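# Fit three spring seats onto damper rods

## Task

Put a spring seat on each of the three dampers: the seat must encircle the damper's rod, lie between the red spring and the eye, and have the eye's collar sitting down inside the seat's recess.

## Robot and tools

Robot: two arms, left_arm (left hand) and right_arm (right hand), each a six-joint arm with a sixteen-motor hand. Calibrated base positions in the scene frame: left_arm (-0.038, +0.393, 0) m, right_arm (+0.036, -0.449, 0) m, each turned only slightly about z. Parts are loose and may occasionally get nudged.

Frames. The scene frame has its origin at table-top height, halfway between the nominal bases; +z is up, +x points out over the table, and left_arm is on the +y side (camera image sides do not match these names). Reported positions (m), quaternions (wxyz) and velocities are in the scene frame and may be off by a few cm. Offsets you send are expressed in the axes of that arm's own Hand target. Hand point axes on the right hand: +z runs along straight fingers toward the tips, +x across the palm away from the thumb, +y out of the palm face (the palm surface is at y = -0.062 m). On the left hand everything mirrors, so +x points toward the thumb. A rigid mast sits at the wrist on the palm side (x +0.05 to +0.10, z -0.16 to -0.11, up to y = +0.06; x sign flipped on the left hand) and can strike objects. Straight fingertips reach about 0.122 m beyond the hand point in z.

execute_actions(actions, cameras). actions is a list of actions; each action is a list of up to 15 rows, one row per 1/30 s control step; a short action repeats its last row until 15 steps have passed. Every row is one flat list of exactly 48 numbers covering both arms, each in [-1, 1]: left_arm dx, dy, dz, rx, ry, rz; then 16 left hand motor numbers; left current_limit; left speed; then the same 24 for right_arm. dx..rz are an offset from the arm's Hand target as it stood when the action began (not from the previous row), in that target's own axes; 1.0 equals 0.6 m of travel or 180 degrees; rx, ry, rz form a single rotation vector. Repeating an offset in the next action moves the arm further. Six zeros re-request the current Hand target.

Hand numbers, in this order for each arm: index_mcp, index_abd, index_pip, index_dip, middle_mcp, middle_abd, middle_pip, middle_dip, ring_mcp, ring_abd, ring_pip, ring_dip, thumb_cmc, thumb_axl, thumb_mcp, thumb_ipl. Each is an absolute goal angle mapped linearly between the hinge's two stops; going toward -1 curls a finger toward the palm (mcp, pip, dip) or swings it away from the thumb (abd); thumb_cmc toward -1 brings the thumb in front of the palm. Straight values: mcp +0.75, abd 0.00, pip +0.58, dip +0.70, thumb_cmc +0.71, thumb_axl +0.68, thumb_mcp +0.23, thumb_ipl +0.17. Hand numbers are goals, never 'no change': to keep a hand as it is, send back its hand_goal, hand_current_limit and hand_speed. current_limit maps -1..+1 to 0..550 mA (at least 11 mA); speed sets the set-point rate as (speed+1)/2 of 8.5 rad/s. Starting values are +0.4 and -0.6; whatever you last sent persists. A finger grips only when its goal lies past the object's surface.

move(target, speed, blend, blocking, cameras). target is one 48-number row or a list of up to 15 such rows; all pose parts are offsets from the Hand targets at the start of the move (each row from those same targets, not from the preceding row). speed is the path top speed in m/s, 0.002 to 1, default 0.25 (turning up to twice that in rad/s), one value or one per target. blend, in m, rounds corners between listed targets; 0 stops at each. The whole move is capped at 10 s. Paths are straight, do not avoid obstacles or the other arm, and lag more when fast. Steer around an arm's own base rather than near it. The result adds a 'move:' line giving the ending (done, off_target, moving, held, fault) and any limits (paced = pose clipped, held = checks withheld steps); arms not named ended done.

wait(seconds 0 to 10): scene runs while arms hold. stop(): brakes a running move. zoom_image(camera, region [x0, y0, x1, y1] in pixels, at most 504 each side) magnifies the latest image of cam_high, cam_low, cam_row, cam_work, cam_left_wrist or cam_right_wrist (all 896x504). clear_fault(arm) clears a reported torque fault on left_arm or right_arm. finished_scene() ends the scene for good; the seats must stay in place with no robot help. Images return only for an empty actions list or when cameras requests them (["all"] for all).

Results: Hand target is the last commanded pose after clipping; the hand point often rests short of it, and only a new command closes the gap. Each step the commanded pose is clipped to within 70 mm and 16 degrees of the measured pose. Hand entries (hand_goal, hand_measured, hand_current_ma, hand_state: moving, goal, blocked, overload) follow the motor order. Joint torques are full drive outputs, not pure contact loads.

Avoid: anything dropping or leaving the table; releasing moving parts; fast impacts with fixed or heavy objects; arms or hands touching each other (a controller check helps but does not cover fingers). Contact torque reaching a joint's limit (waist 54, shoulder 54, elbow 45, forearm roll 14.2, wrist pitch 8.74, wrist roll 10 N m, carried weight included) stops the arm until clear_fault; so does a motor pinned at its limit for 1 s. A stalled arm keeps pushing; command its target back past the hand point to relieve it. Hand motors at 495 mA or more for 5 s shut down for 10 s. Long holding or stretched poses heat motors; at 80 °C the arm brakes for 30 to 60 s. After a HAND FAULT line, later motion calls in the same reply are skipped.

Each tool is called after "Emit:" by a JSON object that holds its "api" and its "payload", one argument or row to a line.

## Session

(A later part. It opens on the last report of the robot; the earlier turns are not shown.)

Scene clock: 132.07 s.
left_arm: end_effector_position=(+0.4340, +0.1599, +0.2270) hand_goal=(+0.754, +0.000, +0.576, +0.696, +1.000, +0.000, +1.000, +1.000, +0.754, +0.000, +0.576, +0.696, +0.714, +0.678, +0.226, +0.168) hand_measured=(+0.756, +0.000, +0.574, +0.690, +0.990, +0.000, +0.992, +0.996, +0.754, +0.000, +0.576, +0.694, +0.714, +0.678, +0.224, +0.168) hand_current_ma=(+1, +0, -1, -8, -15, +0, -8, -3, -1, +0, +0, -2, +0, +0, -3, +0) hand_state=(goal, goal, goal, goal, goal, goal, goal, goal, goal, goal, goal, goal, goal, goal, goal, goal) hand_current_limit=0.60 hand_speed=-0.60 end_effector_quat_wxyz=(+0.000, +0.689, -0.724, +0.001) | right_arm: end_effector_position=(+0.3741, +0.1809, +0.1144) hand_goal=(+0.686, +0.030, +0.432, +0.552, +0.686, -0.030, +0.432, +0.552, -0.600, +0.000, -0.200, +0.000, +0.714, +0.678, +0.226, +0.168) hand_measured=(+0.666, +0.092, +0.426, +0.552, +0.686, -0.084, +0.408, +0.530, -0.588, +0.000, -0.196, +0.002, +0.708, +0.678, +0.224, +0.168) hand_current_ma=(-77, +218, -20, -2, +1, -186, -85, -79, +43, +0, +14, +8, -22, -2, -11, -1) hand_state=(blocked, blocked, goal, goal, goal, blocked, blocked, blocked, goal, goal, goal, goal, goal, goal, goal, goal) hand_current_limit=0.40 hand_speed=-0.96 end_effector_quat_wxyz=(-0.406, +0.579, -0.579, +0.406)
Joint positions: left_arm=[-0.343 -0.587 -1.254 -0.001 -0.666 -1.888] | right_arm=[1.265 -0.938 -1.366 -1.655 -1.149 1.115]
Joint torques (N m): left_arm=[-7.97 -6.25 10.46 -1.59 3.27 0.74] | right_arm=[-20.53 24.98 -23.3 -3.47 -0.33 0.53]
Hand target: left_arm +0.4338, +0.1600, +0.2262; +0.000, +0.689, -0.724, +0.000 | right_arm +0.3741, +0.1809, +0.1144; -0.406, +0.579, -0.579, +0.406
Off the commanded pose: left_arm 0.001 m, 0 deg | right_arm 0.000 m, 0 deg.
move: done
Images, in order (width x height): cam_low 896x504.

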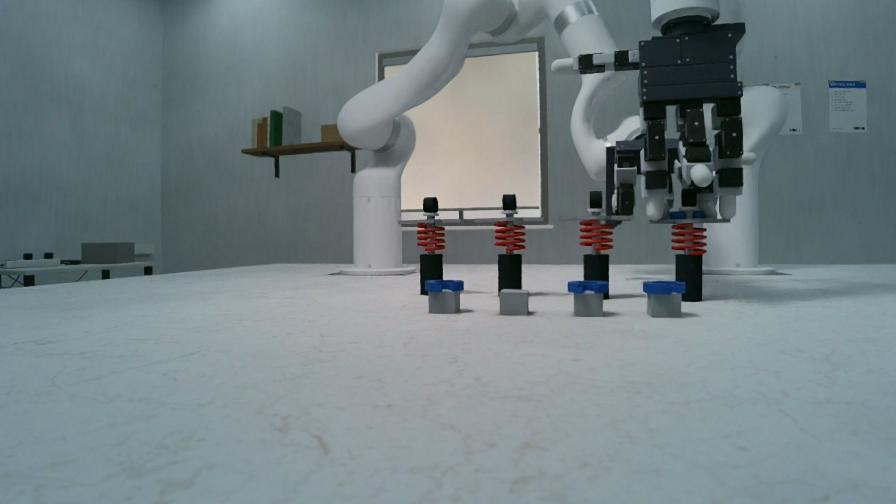

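Emit:
{"api": "move", "payload": {
  "target": [0,0,0,0,0,0, 0.754,0,0.576,0.696, 1,0,1,1, 0.754,0,0.576,0.696, 0.714,0.678,0.226,0.168, 0.6,-0.6, 0,-0.00114,0.00313,0,0,0, 0.685,0.03,0.431,0.551, 0.685,-0.03,0.431,0.551, -0.6,0,-0.2,0.0, 0.714,0.678,0.226,0.168, 0.4,-0.96],
  "speed": 0.01,
  "cameras": ["cam_low","cam_row"]
}}

Emit:
{"api": "zoom_image", "payload": {
  "camera": "cam_low",
  "region": [650, 180, 730, 230]
}}

Emit:
{"api": "zoom_image", "payload": {
  "camera": "cam_row",
  "region": [540, 260, 700, 400]
}}

Scene clock: 132.97 s.
left_arm: end_effector_position=(+0.4340, +0.1599, +0.2268) hand_goal=(+0.754, +0.000, +0.576, +0.696, +1.000, +0.000, +1.000, +1.000, +0.754, +0.000, +0.576, +0.696, +0.714, +0.678, +0.226, +0.168) hand_measured=(+0.756, +0.000, +0.574, +0.690, +0.990, +0.000, +0.992, +0.996, +0.754, +0.000, +0.576, +0.694, +0.714, +0.678, +0.224, +0.168) hand_current_ma=(+1, +0, -1, -8, -15, +0, -8, -3, -1, +0, +0, -2, +0, +0, -3, +0) hand_state=(goal, goal, goal, goal, goal, goal, goal, goal, goal, goal, goal, goal, goal, goal, goal, goal) hand_current_limit=0.60 hand_speed=-0.60 end_effector_quat_wxyz=(+0.000, +0.689, -0.724, +0.000) | right_arm: end_effector_position=(+0.3761, +0.1809, +0.1144) hand_goal=(+0.686, +0.030, +0.432, +0.552, +0.686, -0.030, +0.432, +0.552, -0.600, +0.000, -0.200, +0.000, +0.714, +0.678, +0.226, +0.168) hand_measured=(+0.664, +0.066, +0.424, +0.550, +0.694, -0.084, +0.390, +0.510, -0.588, +0.000, -0.196, +0.002, +0.708, +0.678, +0.224, +0.168) hand_current_ma=(-83, +121, -28, -6, +31, -186, -169, -166, +43, +0, +14, +8, -22, -2, -11, -1) hand_state=(blocked, blocked, goal, goal, goal, blocked, blocked, blocked, goal, goal, goal, goal, goal, goal, goal, goal) hand_current_limit=0.40 hand_speed=-0.96 end_effector_quat_wxyz=(-0.406, +0.579, -0.579, +0.406)
Joint positions: left_arm=[-0.343 -0.587 -1.254 -0.001 -0.666 -1.888] | right_arm=[1.262 -0.939 -1.368 -1.657 -1.148 1.114]
Joint torques (N m): left_arm=[-8.89 -3.99 7.77 -2.48 2.61 0.65] | right_arm=[-29.81 21.43 -21.21 -3.05 2.36 -0.33]
Hand target: left_arm +0.4338, +0.1600, +0.2262; +0.000, +0.689, -0.724, +0.000 | right_arm +0.3761, +0.1809, +0.1144; -0.406, +0.579, -0.579, +0.406
Off the commanded pose: left_arm 0.001 m, 0 deg | right_arm 0.000 m, 0 deg.
move: done
Images, in order (width x height): cam_low 896x504, cam_row 896x504.

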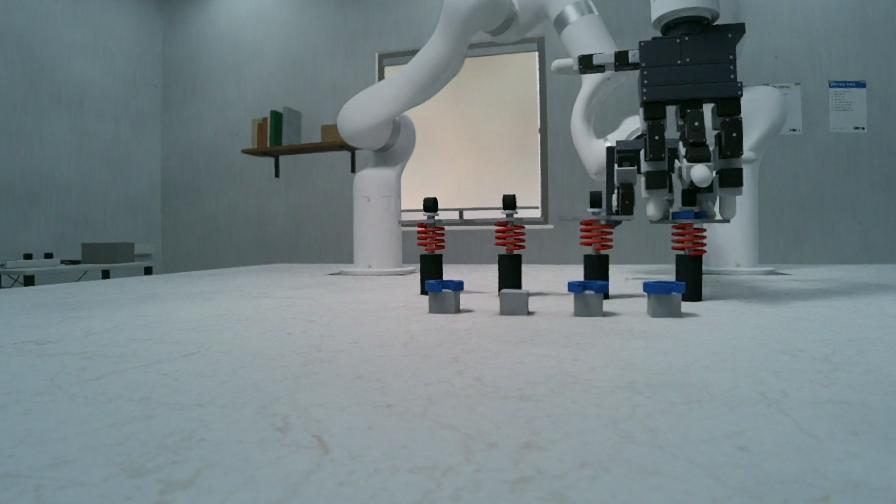

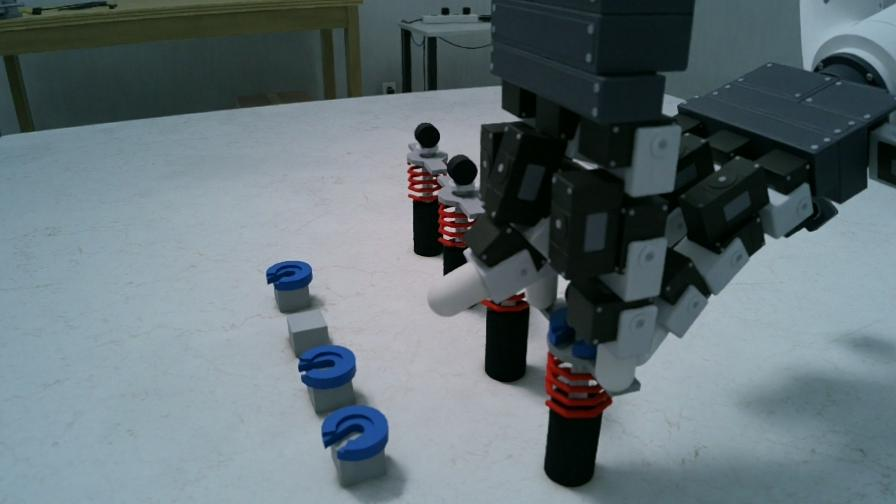

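Scaled by 6.300.

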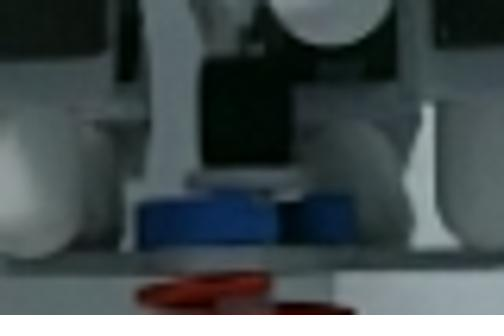

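Scaled by 3.150.

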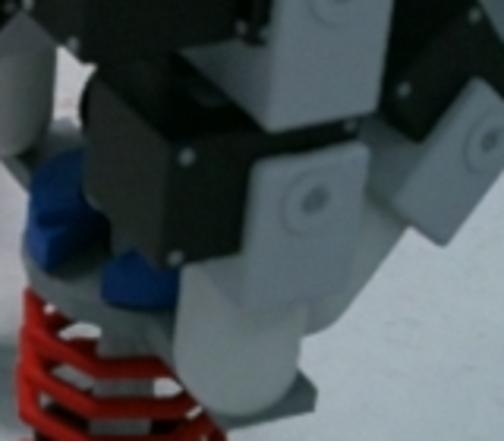

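Emit:
{"api": "move", "payload": {
  "target": [0,0,0,0,0,0, 0.754,0,0.576,0.696, 1,0,1,1, 0.754,0,0.576,0.696, 0.714,0.678,0.226,0.168, 0.6,-0.6, 0,0.0080,-0.0219,0,0,0, 0.685,0.03,0.431,0.551, 0.685,-0.03,0.431,0.551, -0.6,0,-0.2,0.0, 0.714,0.678,0.226,0.168, 0.4,-0.96],
  "speed": 0.02,
  "cameras": ["cam_low","cam_row","cam_work"]
}}

Emit:
{"api": "zoom_image", "payload": {
  "camera": "cam_low",
  "region": [650, 180, 730, 230]
}}

Emit:
{"api": "zoom_image", "payload": {
  "camera": "cam_row",
  "region": [540, 260, 700, 400]
}}

Emit:
{"api": "zoom_image", "payload": {
  "camera": "cam_work",
  "region": [490, 190, 590, 290]
}}

Scene clock: 134.60 s.
left_arm: end_effector_position=(+0.4340, +0.1599, +0.2268) hand_goal=(+0.754, +0.000, +0.576, +0.696, +1.000, +0.000, +1.000, +1.000, +0.754, +0.000, +0.576, +0.696, +0.714, +0.678, +0.226, +0.168) hand_measured=(+0.756, +0.000, +0.574, +0.688, +0.990, +0.000, +0.992, +0.996, +0.752, +0.000, +0.576, +0.694, +0.714, +0.678, +0.224, +0.168) hand_current_ma=(+1, +0, -1, -10, -15, +0, -8, -3, -1, +0, +0, -2, +0, +0, -3, +0) hand_state=(goal, goal, goal, goal, goal, goal, goal, goal, goal, goal, goal, goal, goal, goal, goal, goal) hand_current_limit=0.60 hand_speed=-0.60 end_effector_quat_wxyz=(+0.000, +0.689, -0.724, +0.000) | right_arm: end_effector_position=(+0.3622, +0.1809, +0.1143) hand_goal=(+0.686, +0.030, +0.432, +0.552, +0.686, -0.030, +0.432, +0.552, -0.600, +0.000, -0.200, +0.000, +0.714, +0.678, +0.226, +0.168) hand_measured=(+0.664, +0.034, +0.424, +0.550, +0.678, -0.034, +0.424, +0.550, -0.588, +0.000, -0.196, +0.002, +0.708, +0.678, +0.224, +0.168) hand_current_ma=(-83, +9, -25, -7, -24, -8, -23, -8, +43, +0, +14, +8, -22, -2, -11, -1) hand_state=(blocked, goal, goal, goal, goal, goal, goal, goal, goal, goal, goal, goal, goal, goal, goal, goal) hand_current_limit=0.40 hand_speed=-0.96 end_effector_quat_wxyz=(-0.406, +0.579, -0.579, +0.406)
Joint positions: left_arm=[-0.343 -0.587 -1.254 -0.001 -0.666 -1.888] | right_arm=[1.283 -0.933 -1.356 -1.64 -1.157 1.12]
Joint torques (N m): left_arm=[-9.12 -2.96 4.68 -1.55 1.37 0.87] | right_arm=[9.97 52.44 -15.53 2.29 -4.51 0.58]
Hand target: left_arm +0.4338, +0.1600, +0.2262; +0.000, +0.689, -0.724, +0.000 | right_arm +0.3621, +0.1809, +0.1143; -0.406, +0.579, -0.579, +0.406
Off the commanded pose: left_arm 0.001 m, 0 deg | right_arm 0.000 m, 0 deg.
move: done
Images, in order (width x height): cam_low 896x504, cam_row 896x504, cam_work 896x504.

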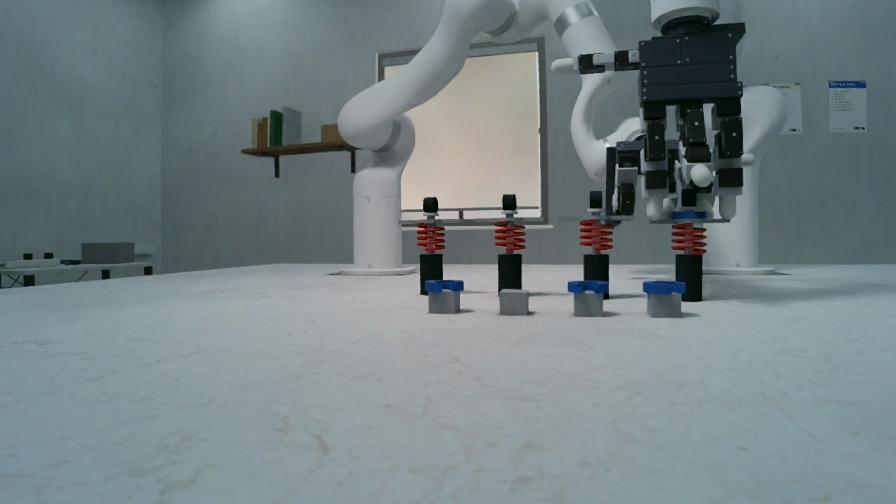

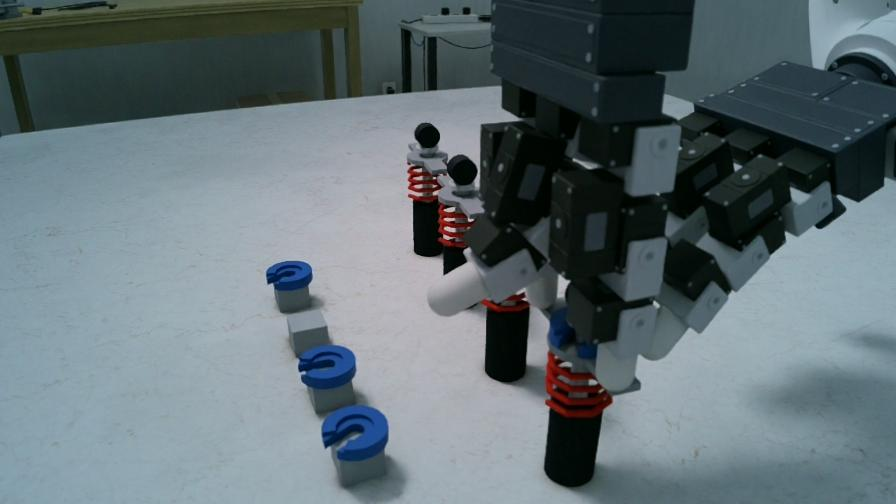

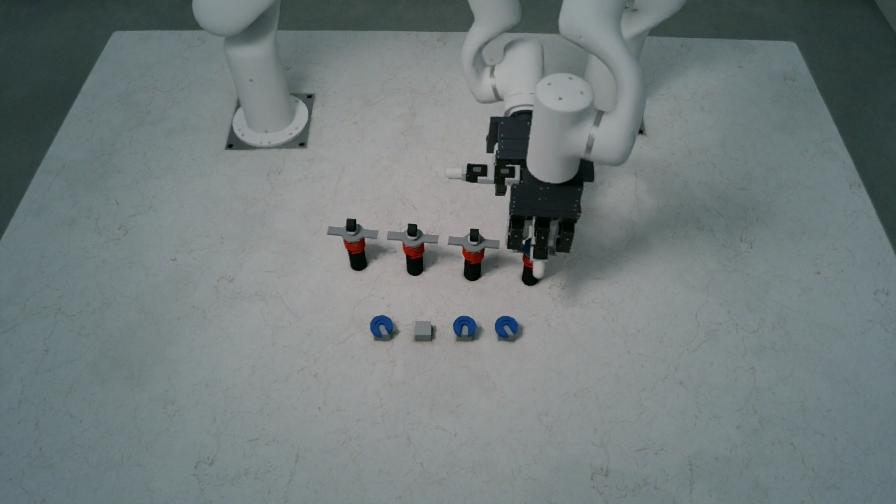

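Scaled by 6.300.

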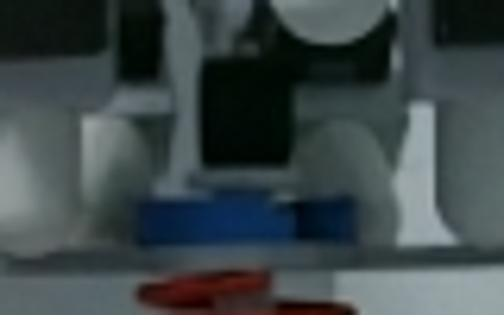

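Scaled by 3.150.

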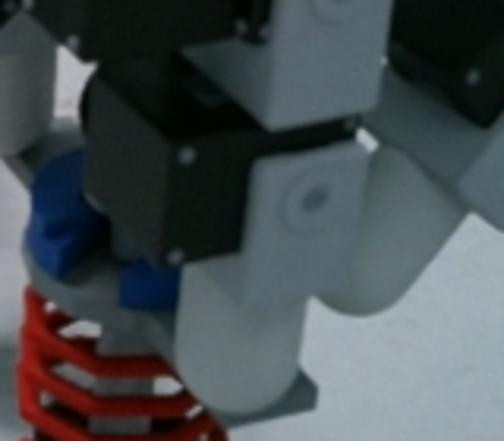

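Scaled by 5.040.

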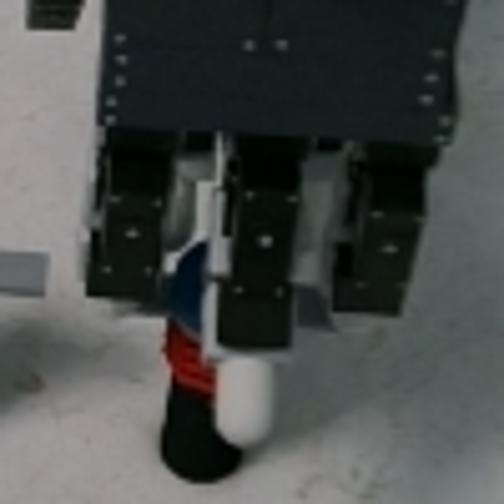

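Emit:
{"api": "move", "payload": {
  "target": [0,0,0,0,0,0, 0.754,0,0.576,0.696, 1,0,1,1, 0.754,0,0.576,0.696, 0.714,0.678,0.226,0.168, 0.6,-0.6, 0,-0.0046,0.0125,0,0,0, 0.685,0,0.431,0.551, 0.685,0,0.431,0.551, -0.6,0,-0.2,0.0, 0.714,0.678,0.226,0.168, 0.4,-0.9],
  "speed": 0.01,
  "cameras": ["cam_low","cam_row","cam_work"]
}}

Emit:
{"api": "zoom_image", "payload": {
  "camera": "cam_low",
  "region": [650, 180, 730, 230]
}}

Emit:
{"api": "zoom_image", "payload": {
  "camera": "cam_row",
  "region": [540, 260, 700, 400]
}}

Scene clock: 135.93 s.
left_arm: end_effector_position=(+0.4340, +0.1599, +0.2268) hand_goal=(+0.754, +0.000, +0.576, +0.696, +1.000, +0.000, +1.000, +1.000, +0.754, +0.000, +0.576, +0.696, +0.714, +0.678, +0.226, +0.168) hand_measured=(+0.756, +0.000, +0.574, +0.688, +0.990, +0.000, +0.992, +0.996, +0.752, +0.000, +0.576, +0.694, +0.714, +0.678, +0.224, +0.168) hand_current_ma=(+1, +0, -1, -10, -15, +0, -8, -3, -1, +0, +0, -2, +0, +0, -3, +0) hand_state=(goal, goal, goal, goal, goal, goal, goal, goal, goal, goal, goal, goal, goal, goal, goal, goal) hand_current_limit=0.60 hand_speed=-0.60 end_effector_quat_wxyz=(+0.000, +0.689, -0.724, +0.000) | right_arm: end_effector_position=(+0.3701, +0.1809, +0.1144) hand_goal=(+0.686, +0.000, +0.432, +0.552, +0.686, +0.000, +0.432, +0.552, -0.600, +0.000, -0.200, +0.000, +0.714, +0.678, +0.226, +0.168) hand_measured=(+0.664, +0.010, +0.422, +0.548, +0.672, -0.024, +0.424, +0.550, -0.588, +0.000, -0.196, +0.002, +0.708, +0.678, +0.224, +0.168) hand_current_ma=(-83, +31, -33, -9, -51, -75, -22, -8, +43, +0, +14, +8, -22, -2, -11, -1) hand_state=(blocked, goal, goal, goal, goal, blocked, goal, goal, goal, goal, goal, goal, goal, goal, goal, goal) hand_current_limit=0.40 hand_speed=-0.90 end_effector_quat_wxyz=(-0.406, +0.579, -0.579, +0.406)
Joint positions: left_arm=[-0.343 -0.587 -1.254 -0.001 -0.666 -1.888] | right_arm=[1.271 -0.936 -1.363 -1.65 -1.152 1.117]
Joint torques (N m): left_arm=[-8.74 -4.7 3.34 -1.56 0.54 0.81] | right_arm=[-12.15 30.85 -28.91 -2.32 1.5 -0.34]
Hand target: left_arm +0.4338, +0.1600, +0.2262; +0.000, +0.689, -0.724, +0.000 | right_arm +0.3701, +0.1809, +0.1144; -0.406, +0.579, -0.579, +0.406
Off the commanded pose: left_arm 0.001 m, 0 deg | right_arm 0.000 m, 0 deg.
move: done
Images, in order (width x height): cam_low 896x504, cam_row 896x504, cam_work 896x504.

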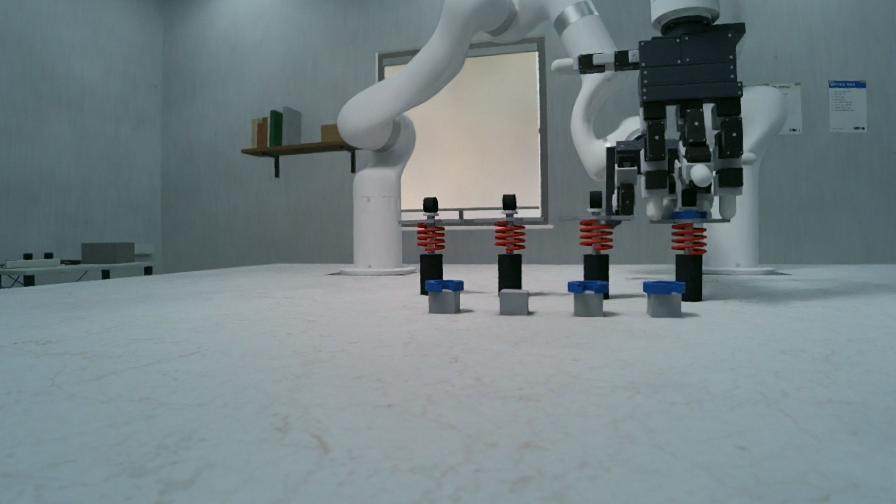

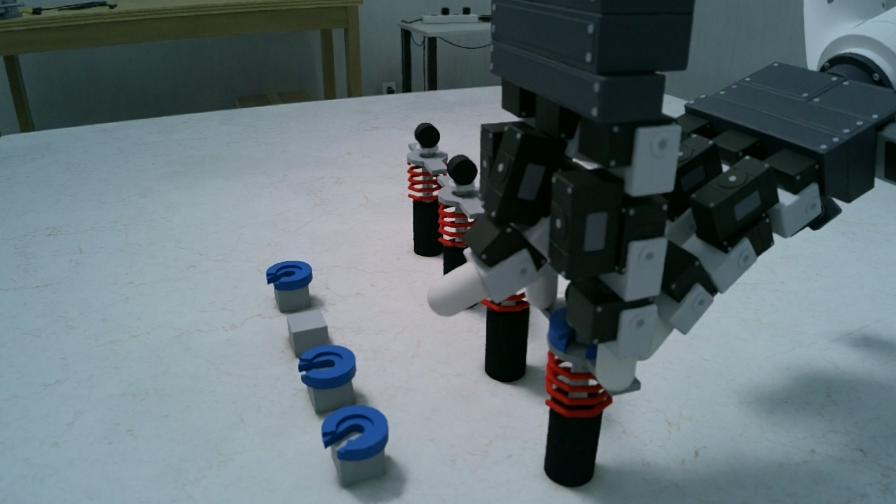

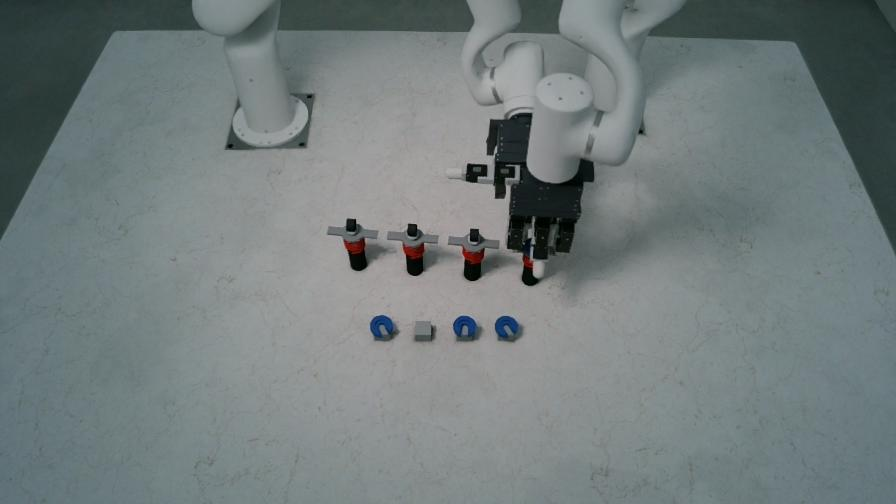

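Scaled by 6.300.

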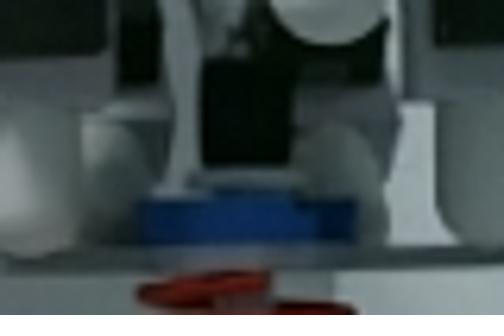

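Scaled by 3.150.

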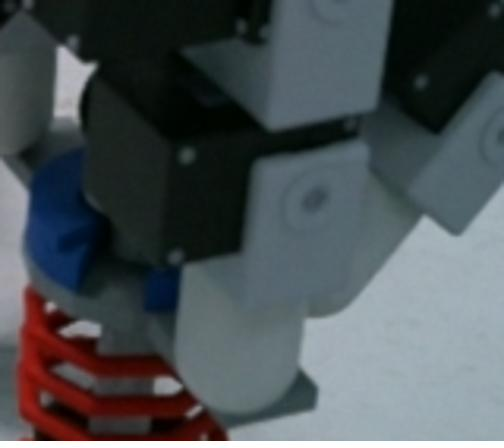

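Emit:
{"api": "move", "payload": {
  "target": [0,0,-0.0033,0,0,0, 0.754,0,0.576,0.696, 1,0,1,1, 0.754,0,0.576,0.696, 0.714,0.678,0.226,0.168, 0.6,-0.6, 0,0,0,0,0,0, 0.685,0,0.431,0.551, 0.685,0,0.431,0.551, -0.6,0,-0.2,0.0, 0.714,0.678,0.226,0.168, 0.4,-0.9],
  "speed": 0.01,
  "cameras": ["cam_low","cam_row"]
}}

Emit:
{"api": "zoom_image", "payload": {
  "camera": "cam_low",
  "region": [650, 180, 730, 230]
}}

Emit:
{"api": "zoom_image", "payload": {
  "camera": "cam_row",
  "region": [540, 260, 700, 400]
}}

Scene clock: 136.90 s.
left_arm: end_effector_position=(+0.4338, +0.1600, +0.2281) hand_goal=(+0.754, +0.000, +0.576, +0.696, +1.000, +0.000, +1.000, +1.000, +0.754, +0.000, +0.576, +0.696, +0.714, +0.678, +0.226, +0.168) hand_measured=(+0.754, -0.002, +0.574, +0.688, +0.990, +0.000, +0.992, +0.996, +0.750, -0.002, +0.574, +0.694, +0.714, +0.678, +0.224, +0.168) hand_current_ma=(+0, -1, -2, -10, -15, +0, -8, -3, -3, -1, -1, -2, +0, +0, -3, +0) hand_state=(goal, goal, goal, goal, goal, goal, goal, goal, goal, goal, goal, goal, goal, goal, goal, goal) hand_current_limit=0.60 hand_speed=-0.60 end_effector_quat_wxyz=(+0.000, +0.689, -0.724, +0.000) | right_arm: end_effector_position=(+0.3701, +0.1809, +0.1144) hand_goal=(+0.686, +0.000, +0.432, +0.552, +0.686, +0.000, +0.432, +0.552, -0.600, +0.000, -0.200, +0.000, +0.714, +0.678, +0.226, +0.168) hand_measured=(+0.664, +0.014, +0.422, +0.548, +0.672, -0.024, +0.424, +0.550, -0.588, +0.000, -0.196, +0.002, +0.708, +0.678, +0.224, +0.168) hand_current_ma=(-83, +39, -33, -10, -52, -78, -22, -8, +43, +0, +14, +8, -22, -2, -11, -1) hand_state=(blocked, goal, goal, goal, goal, blocked, goal, goal, goal, goal, goal, goal, goal, goal, goal, goal) hand_current_limit=0.40 hand_speed=-0.90 end_effector_quat_wxyz=(-0.406, +0.579, -0.579, +0.406)
Joint positions: left_arm=[-0.343 -0.586 -1.255 -0.001 -0.67 -1.888] | right_arm=[1.271 -0.937 -1.363 -1.65 -1.152 1.117]
Joint torques (N m): left_arm=[-9.31 12.26 -1.62 -2.56 -2.26 0.84] | right_arm=[-9.91 31.92 -28.3 -2.36 1.55 -0.44]
Hand target: left_arm +0.4338, +0.1600, +0.2282; +0.000, +0.689, -0.724, +0.000 | right_arm +0.3701, +0.1809, +0.1144; -0.406, +0.579, -0.579, +0.406
Off the commanded pose: left_arm 0.000 m, 0 deg | right_arm 0.000 m, 0 deg.
move: done
Images, in order (width x height): cam_low 896x504, cam_row 896x504.

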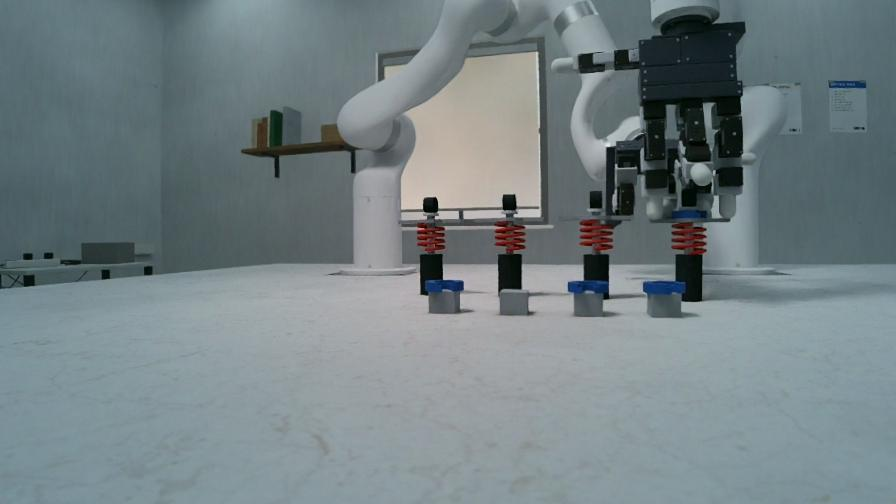

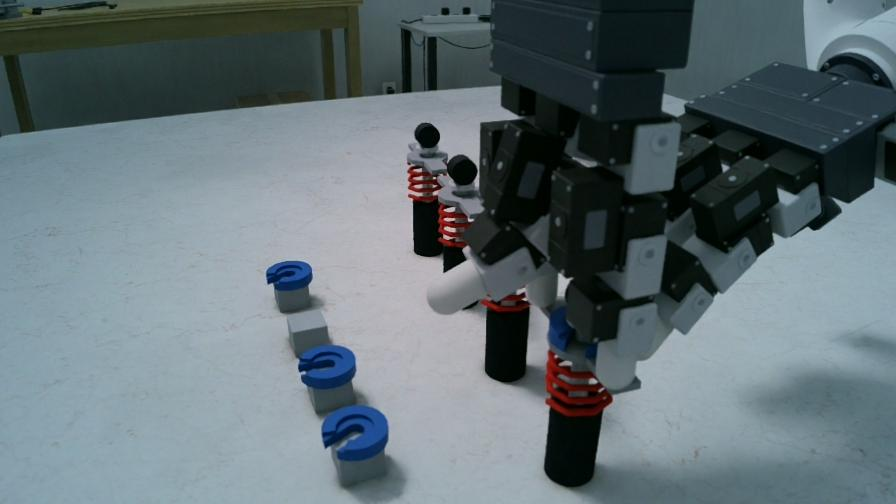

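Scaled by 6.300.

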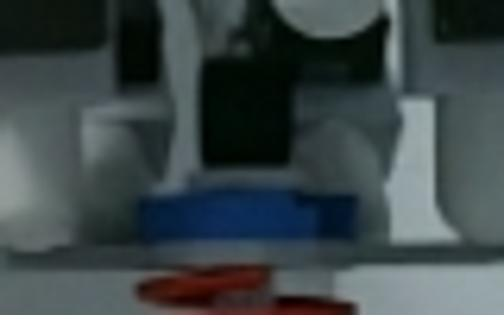

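Scaled by 3.150.

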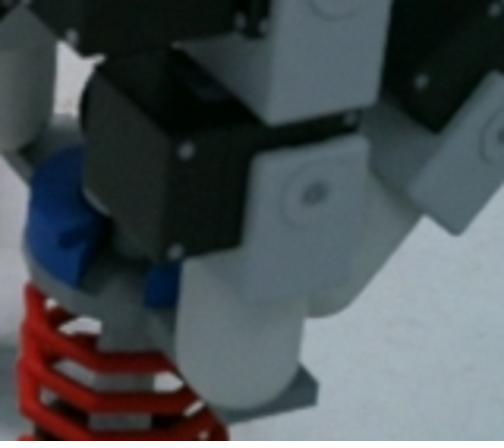

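Emit:
{"api": "move", "payload": {
  "target": [0,0,-0.005,0,0,0, 0.754,0,0.576,0.696, 1,0,1,1, 0.754,0,0.576,0.696, 0.714,0.678,0.226,0.168, 0.6,-0.6, 0,0,0,0,0,0, 0.685,0,0.431,0.551, 0.685,0,0.431,0.551, -0.6,0,-0.2,0.0, 0.714,0.678,0.226,0.168, 0.4,-0.9],
  "speed": 0.01,
  "cameras": ["cam_low","cam_row"]
}}

Emit:
{"api": "zoom_image", "payload": {
  "camera": "cam_low",
  "region": [650, 180, 730, 230]
}}

Emit:
{"api": "zoom_image", "payload": {
  "camera": "cam_row",
  "region": [540, 260, 700, 400]
}}

Scene clock: 137.80 s.
left_arm: end_effector_position=(+0.4337, +0.1600, +0.2310) hand_goal=(+0.754, +0.000, +0.576, +0.696, +1.000, +0.000, +1.000, +1.000, +0.754, +0.000, +0.576, +0.696, +0.714, +0.678, +0.226, +0.168) hand_measured=(+0.752, -0.002, +0.574, +0.688, +0.990, +0.000, +0.992, +0.996, +0.750, -0.002, +0.574, +0.694, +0.714, +0.678, +0.224, +0.168) hand_current_ma=(-1, -1, -2, -10, -15, +0, -8, -3, -5, -1, -1, -2, +0, +0, -3, +0) hand_state=(goal, goal, goal, goal, goal, goal, goal, goal, goal, goal, goal, goal, goal, goal, goal, goal) hand_current_limit=0.60 hand_speed=-0.60 end_effector_quat_wxyz=(+0.000, +0.689, -0.724, +0.000) | right_arm: end_effector_position=(+0.3701, +0.1809, +0.1144) hand_goal=(+0.686, +0.000, +0.432, +0.552, +0.686, +0.000, +0.432, +0.552, -0.600, +0.000, -0.200, +0.000, +0.714, +0.678, +0.226, +0.168) hand_measured=(+0.664, +0.014, +0.424, +0.548, +0.678, -0.026, +0.426, +0.548, -0.588, +0.000, -0.196, +0.002, +0.708, +0.678, +0.224, +0.168) hand_current_ma=(-83, +41, -29, -10, -26, -85, -21, -14, +43, +0, +14, +8, -22, -2, -11, -1) hand_state=(blocked, goal, goal, goal, goal, blocked, goal, goal, goal, goal, goal, goal, goal, goal, goal, goal) hand_current_limit=0.40 hand_speed=-0.90 end_effector_quat_wxyz=(-0.406, +0.579, -0.579, +0.406)
Joint positions: left_arm=[-0.343 -0.582 -1.256 -0.001 -0.675 -1.888] | right_arm=[1.271 -0.937 -1.363 -1.65 -1.152 1.117]
Joint torques (N m): left_arm=[-6.74 33.25 -10.45 -1.23 -2.46 0.65] | right_arm=[-7 31.72 -27.54 -2.61 1.45 -0.35]
Hand target: left_arm +0.4338, +0.1600, +0.2312; +0.000, +0.689, -0.724, +0.000 | right_arm +0.3701, +0.1809, +0.1144; -0.406, +0.579, -0.579, +0.406
Off the commanded pose: left_arm 0.000 m, 0 deg | right_arm 0.000 m, 0 deg.
move: done
Images, in order (width x height): cam_low 896x504, cam_row 896x504.

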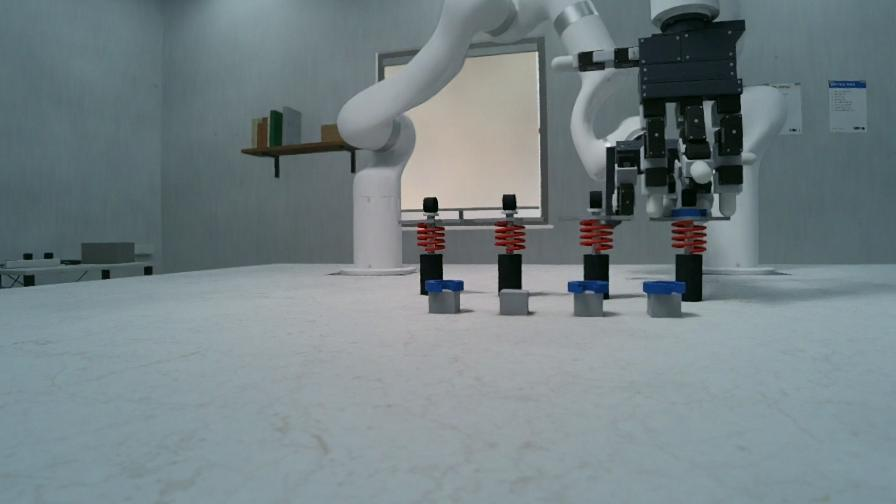

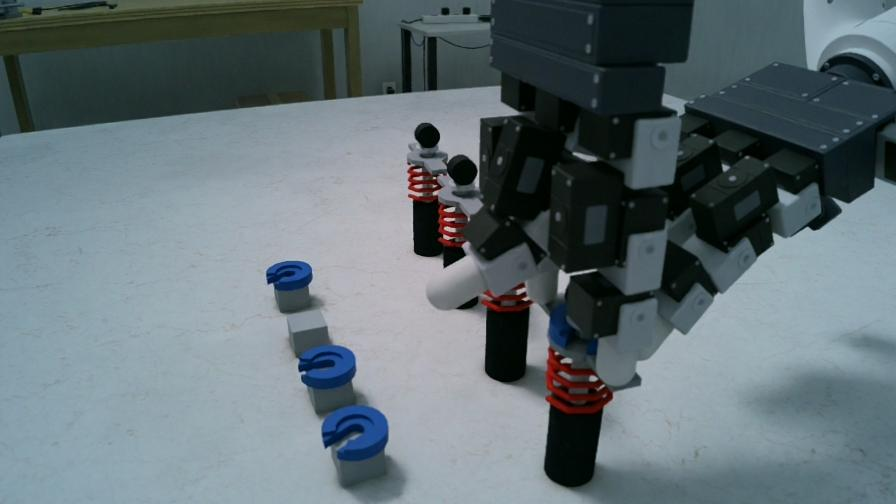

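Scaled by 6.300.

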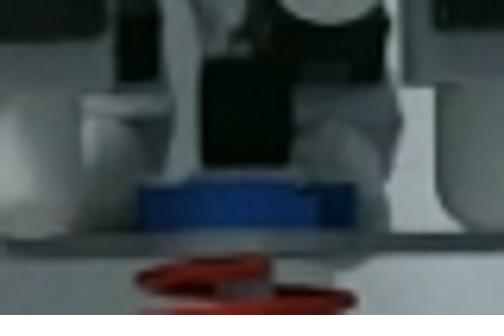

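Scaled by 3.150.

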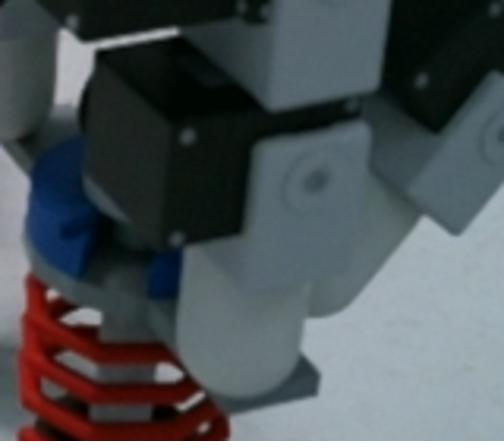

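Emit:
{"api": "move", "payload": {
  "target": [0,0,-0.0333,0,0,0, 0.754,0,0.576,0.696, 1,0,1,1, 0.754,0,0.576,0.696, 0.714,0.678,0.226,0.168, 0.6,-0.6, 0,0,0,0,0,0, 0.685,0,0.431,0.551, 0.685,0,0.431,0.551, -0.6,0,-0.2,0.0, 0.714,0.678,0.226,0.168, 0.4,-0.9],
  "speed": 0.03
}}

Emit:
{"api": "move", "payload": {
  "target": [0,0,-0.05,0,0,0, 0.754,0,0.576,0.696, 1,0,1,1, 0.754,0,0.576,0.696, 0.714,0.678,0.226,0.168, 0.6,-0.6, 0,0.0342,-0.094,0,0,0, 0.685,0,0.431,0.551, 0.685,0,0.431,0.551, -0.6,0,-0.2,0.0, 0.714,0.678,0.226,0.168, 0.4,-0.9],
  "speed": 0.08,
  "cameras": ["cam_low","cam_row","cam_work","cam_high"]
}}

Emit:
{"api": "zoom_image", "payload": {
  "camera": "cam_low",
  "region": [650, 180, 730, 230]
}}

Emit:
{"api": "zoom_image", "payload": {
  "camera": "cam_row",
  "region": [540, 260, 700, 400]
}}

Scene clock: 139.03 s.
left_arm: end_effector_position=(+0.4338, +0.1600, +0.2511) hand_goal=(+0.754, +0.000, +0.576, +0.696, +1.000, +0.000, +1.000, +1.000, +0.754, +0.000, +0.576, +0.696, +0.714, +0.678, +0.226, +0.168) hand_measured=(+0.750, -0.002, +0.574, +0.694, +0.990, +0.000, +0.992, +0.996, +0.750, -0.002, +0.574, +0.694, +0.714, +0.678, +0.224, +0.168) hand_current_ma=(-4, -1, -2, -2, -15, +0, -8, -3, -5, -2, -1, -2, +0, +0, -3, +0) hand_state=(goal, goal, goal, goal, goal, goal, goal, goal, goal, goal, goal, goal, goal, goal, goal, goal) hand_current_limit=0.60 hand_speed=-0.60 end_effector_quat_wxyz=(+0.000, +0.689, -0.724, +0.000) | right_arm: end_effector_position=(+0.3701, +0.1809, +0.1144) hand_goal=(+0.686, +0.000, +0.432, +0.552, +0.686, +0.000, +0.432, +0.552, -0.600, +0.000, -0.200, +0.000, +0.714, +0.678, +0.226, +0.168) hand_measured=(+0.664, +0.014, +0.424, +0.548, +0.698, -0.030, +0.414, +0.534, -0.588, +0.000, -0.196, +0.002, +0.708, +0.678, +0.224, +0.168) hand_current_ma=(-83, +41, -29, -10, +44, -97, -64, -65, +43, +0, +14, +8, -22, -2, -11, -1) hand_state=(blocked, goal, goal, goal, goal, blocked, goal, goal, goal, goal, goal, goal, goal, goal, goal, goal) hand_current_limit=0.40 hand_speed=-0.90 end_effector_quat_wxyz=(-0.406, +0.579, -0.579, +0.406)
Joint positions: left_arm=[-0.343 -0.555 -1.268 -0.001 -0.713 -1.888] | right_arm=[1.271 -0.937 -1.363 -1.65 -1.152 1.117]
Joint torques (N m): left_arm=[-4.68 58.43 -26.64 0.63 -2.51 0.28] | right_arm=[-5.97 31.9 -16.27 -2.73 1.48 -0.35]
Hand target: left_arm +0.4338, +0.1600, +0.2512; +0.000, +0.689, -0.724, +0.000 | right_arm +0.3701, +0.1809, +0.1144; -0.406, +0.579, -0.579, +0.406
Off the commanded pose: left_arm 0.000 m, 0 deg | right_arm 0.000 m, 0 deg.
move: done

Scene clock: 140.23 s.
left_arm: end_effector_position=(+0.4338, +0.1600, +0.2811) hand_goal=(+0.754, +0.000, +0.576, +0.696, +1.000, +0.000, +1.000, +1.000, +0.754, +0.000, +0.576, +0.696, +0.714, +0.678, +0.226, +0.168) hand_measured=(+0.750, -0.002, +0.574, +0.694, +0.990, +0.000, +0.992, +0.996, +0.750, -0.002, +0.574, +0.694, +0.714, +0.678, +0.224, +0.168) hand_current_ma=(-4, -1, -2, -2, -15, +0, -8, -3, -5, -2, -1, -2, +0, +0, -3, +0) hand_state=(goal, goal, goal, goal, goal, goal, goal, goal, goal, goal, goal, goal, goal, goal, goal, goal) hand_current_limit=0.60 hand_speed=-0.60 end_effector_quat_wxyz=(+0.000, +0.689, -0.724, +0.000) | right_arm: end_effector_position=(+0.3102, +0.1809, +0.1143) hand_goal=(+0.686, +0.000, +0.432, +0.552, +0.686, +0.000, +0.432, +0.552, -0.600, +0.000, -0.200, +0.000, +0.714, +0.678, +0.226, +0.168) hand_measured=(+0.664, +0.004, +0.424, +0.548, +0.678, -0.004, +0.424, +0.550, -0.588, +0.000, -0.196, +0.002, +0.708, +0.678, +0.224, +0.168) hand_current_ma=(-82, +9, -24, -9, -25, -8, -23, -8, +43, +0, +14, +8, -22, -2, -11, -1) hand_state=(blocked, goal, goal, goal, goal, goal, goal, goal, goal, goal, goal, goal, goal, goal, goal, goal) hand_current_limit=0.40 hand_speed=-0.90 end_effector_quat_wxyz=(-0.406, +0.579, -0.579, +0.406)
Joint positions: left_arm=[-0.343 -0.519 -1.289 -0.001 -0.77 -1.888] | right_arm=[1.366 -0.915 -1.32 -1.572 -1.191 1.139]
Joint torques (N m): left_arm=[4.95 60.66 -26.45 2.17 -2.88 -0.58] | right_arm=[9.38 51.71 -15.03 3.09 -4.67 0.98]
Hand target: left_arm +0.4338, +0.1600, +0.2812; +0.000, +0.689, -0.724, +0.000 | right_arm +0.3101, +0.1809, +0.1143; -0.406, +0.579, -0.579, +0.406
Off the commanded pose: left_arm 0.000 m, 0 deg | right_arm 0.000 m, 0 deg.
move: done
Images, in order (width x height): cam_high 896x504, cam_low 896x504, cam_row 896x504, cam_work 896x504.

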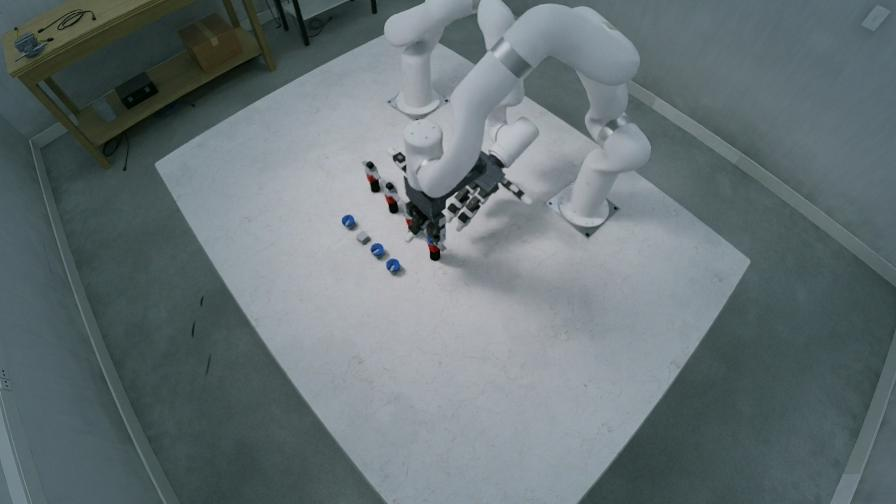

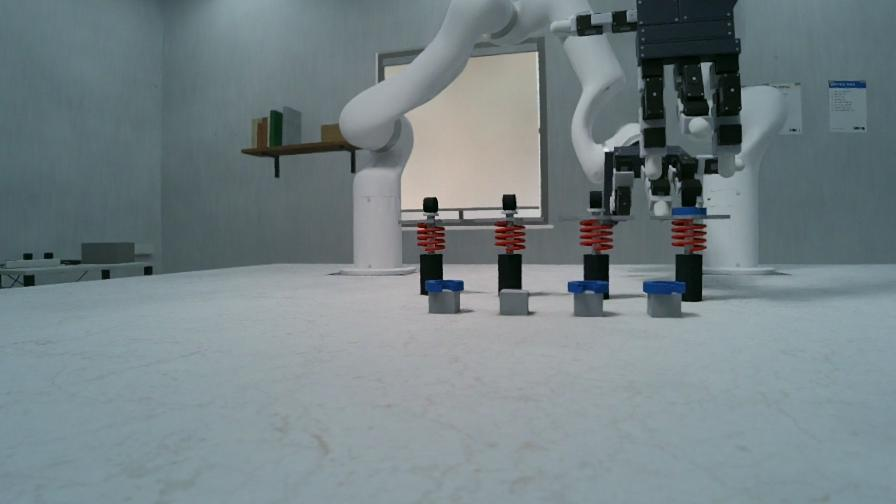

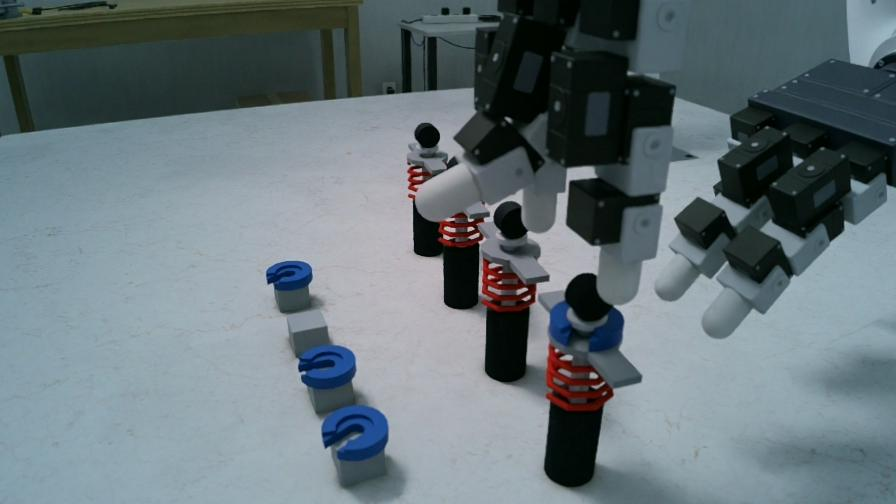

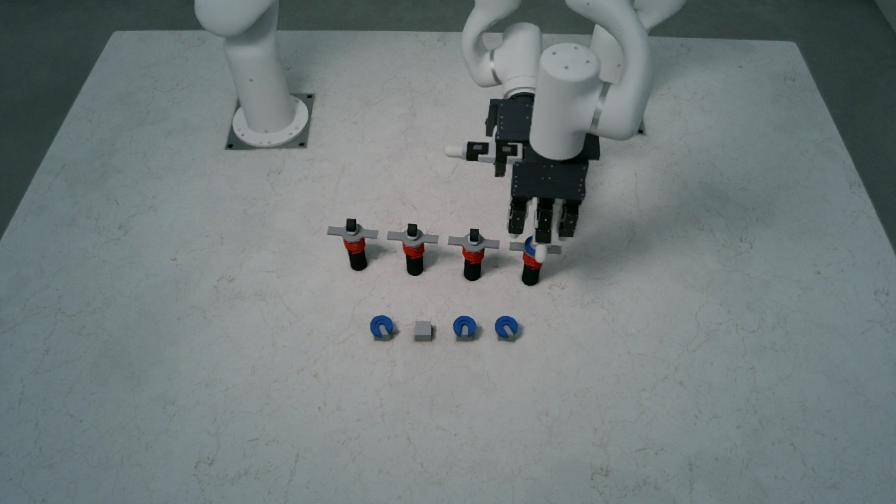

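Scaled by 6.300.

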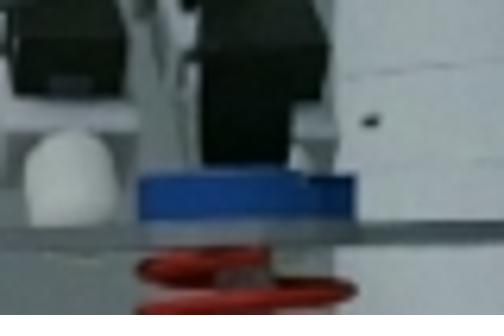

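Scaled by 3.150.

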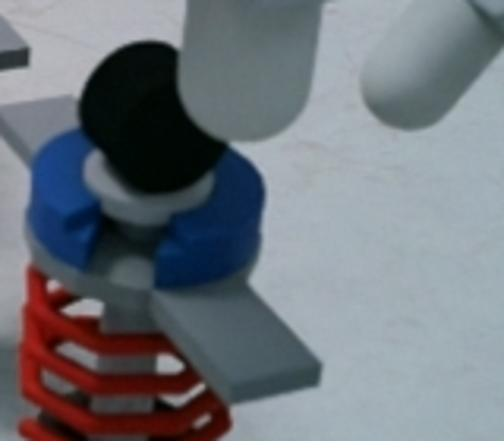

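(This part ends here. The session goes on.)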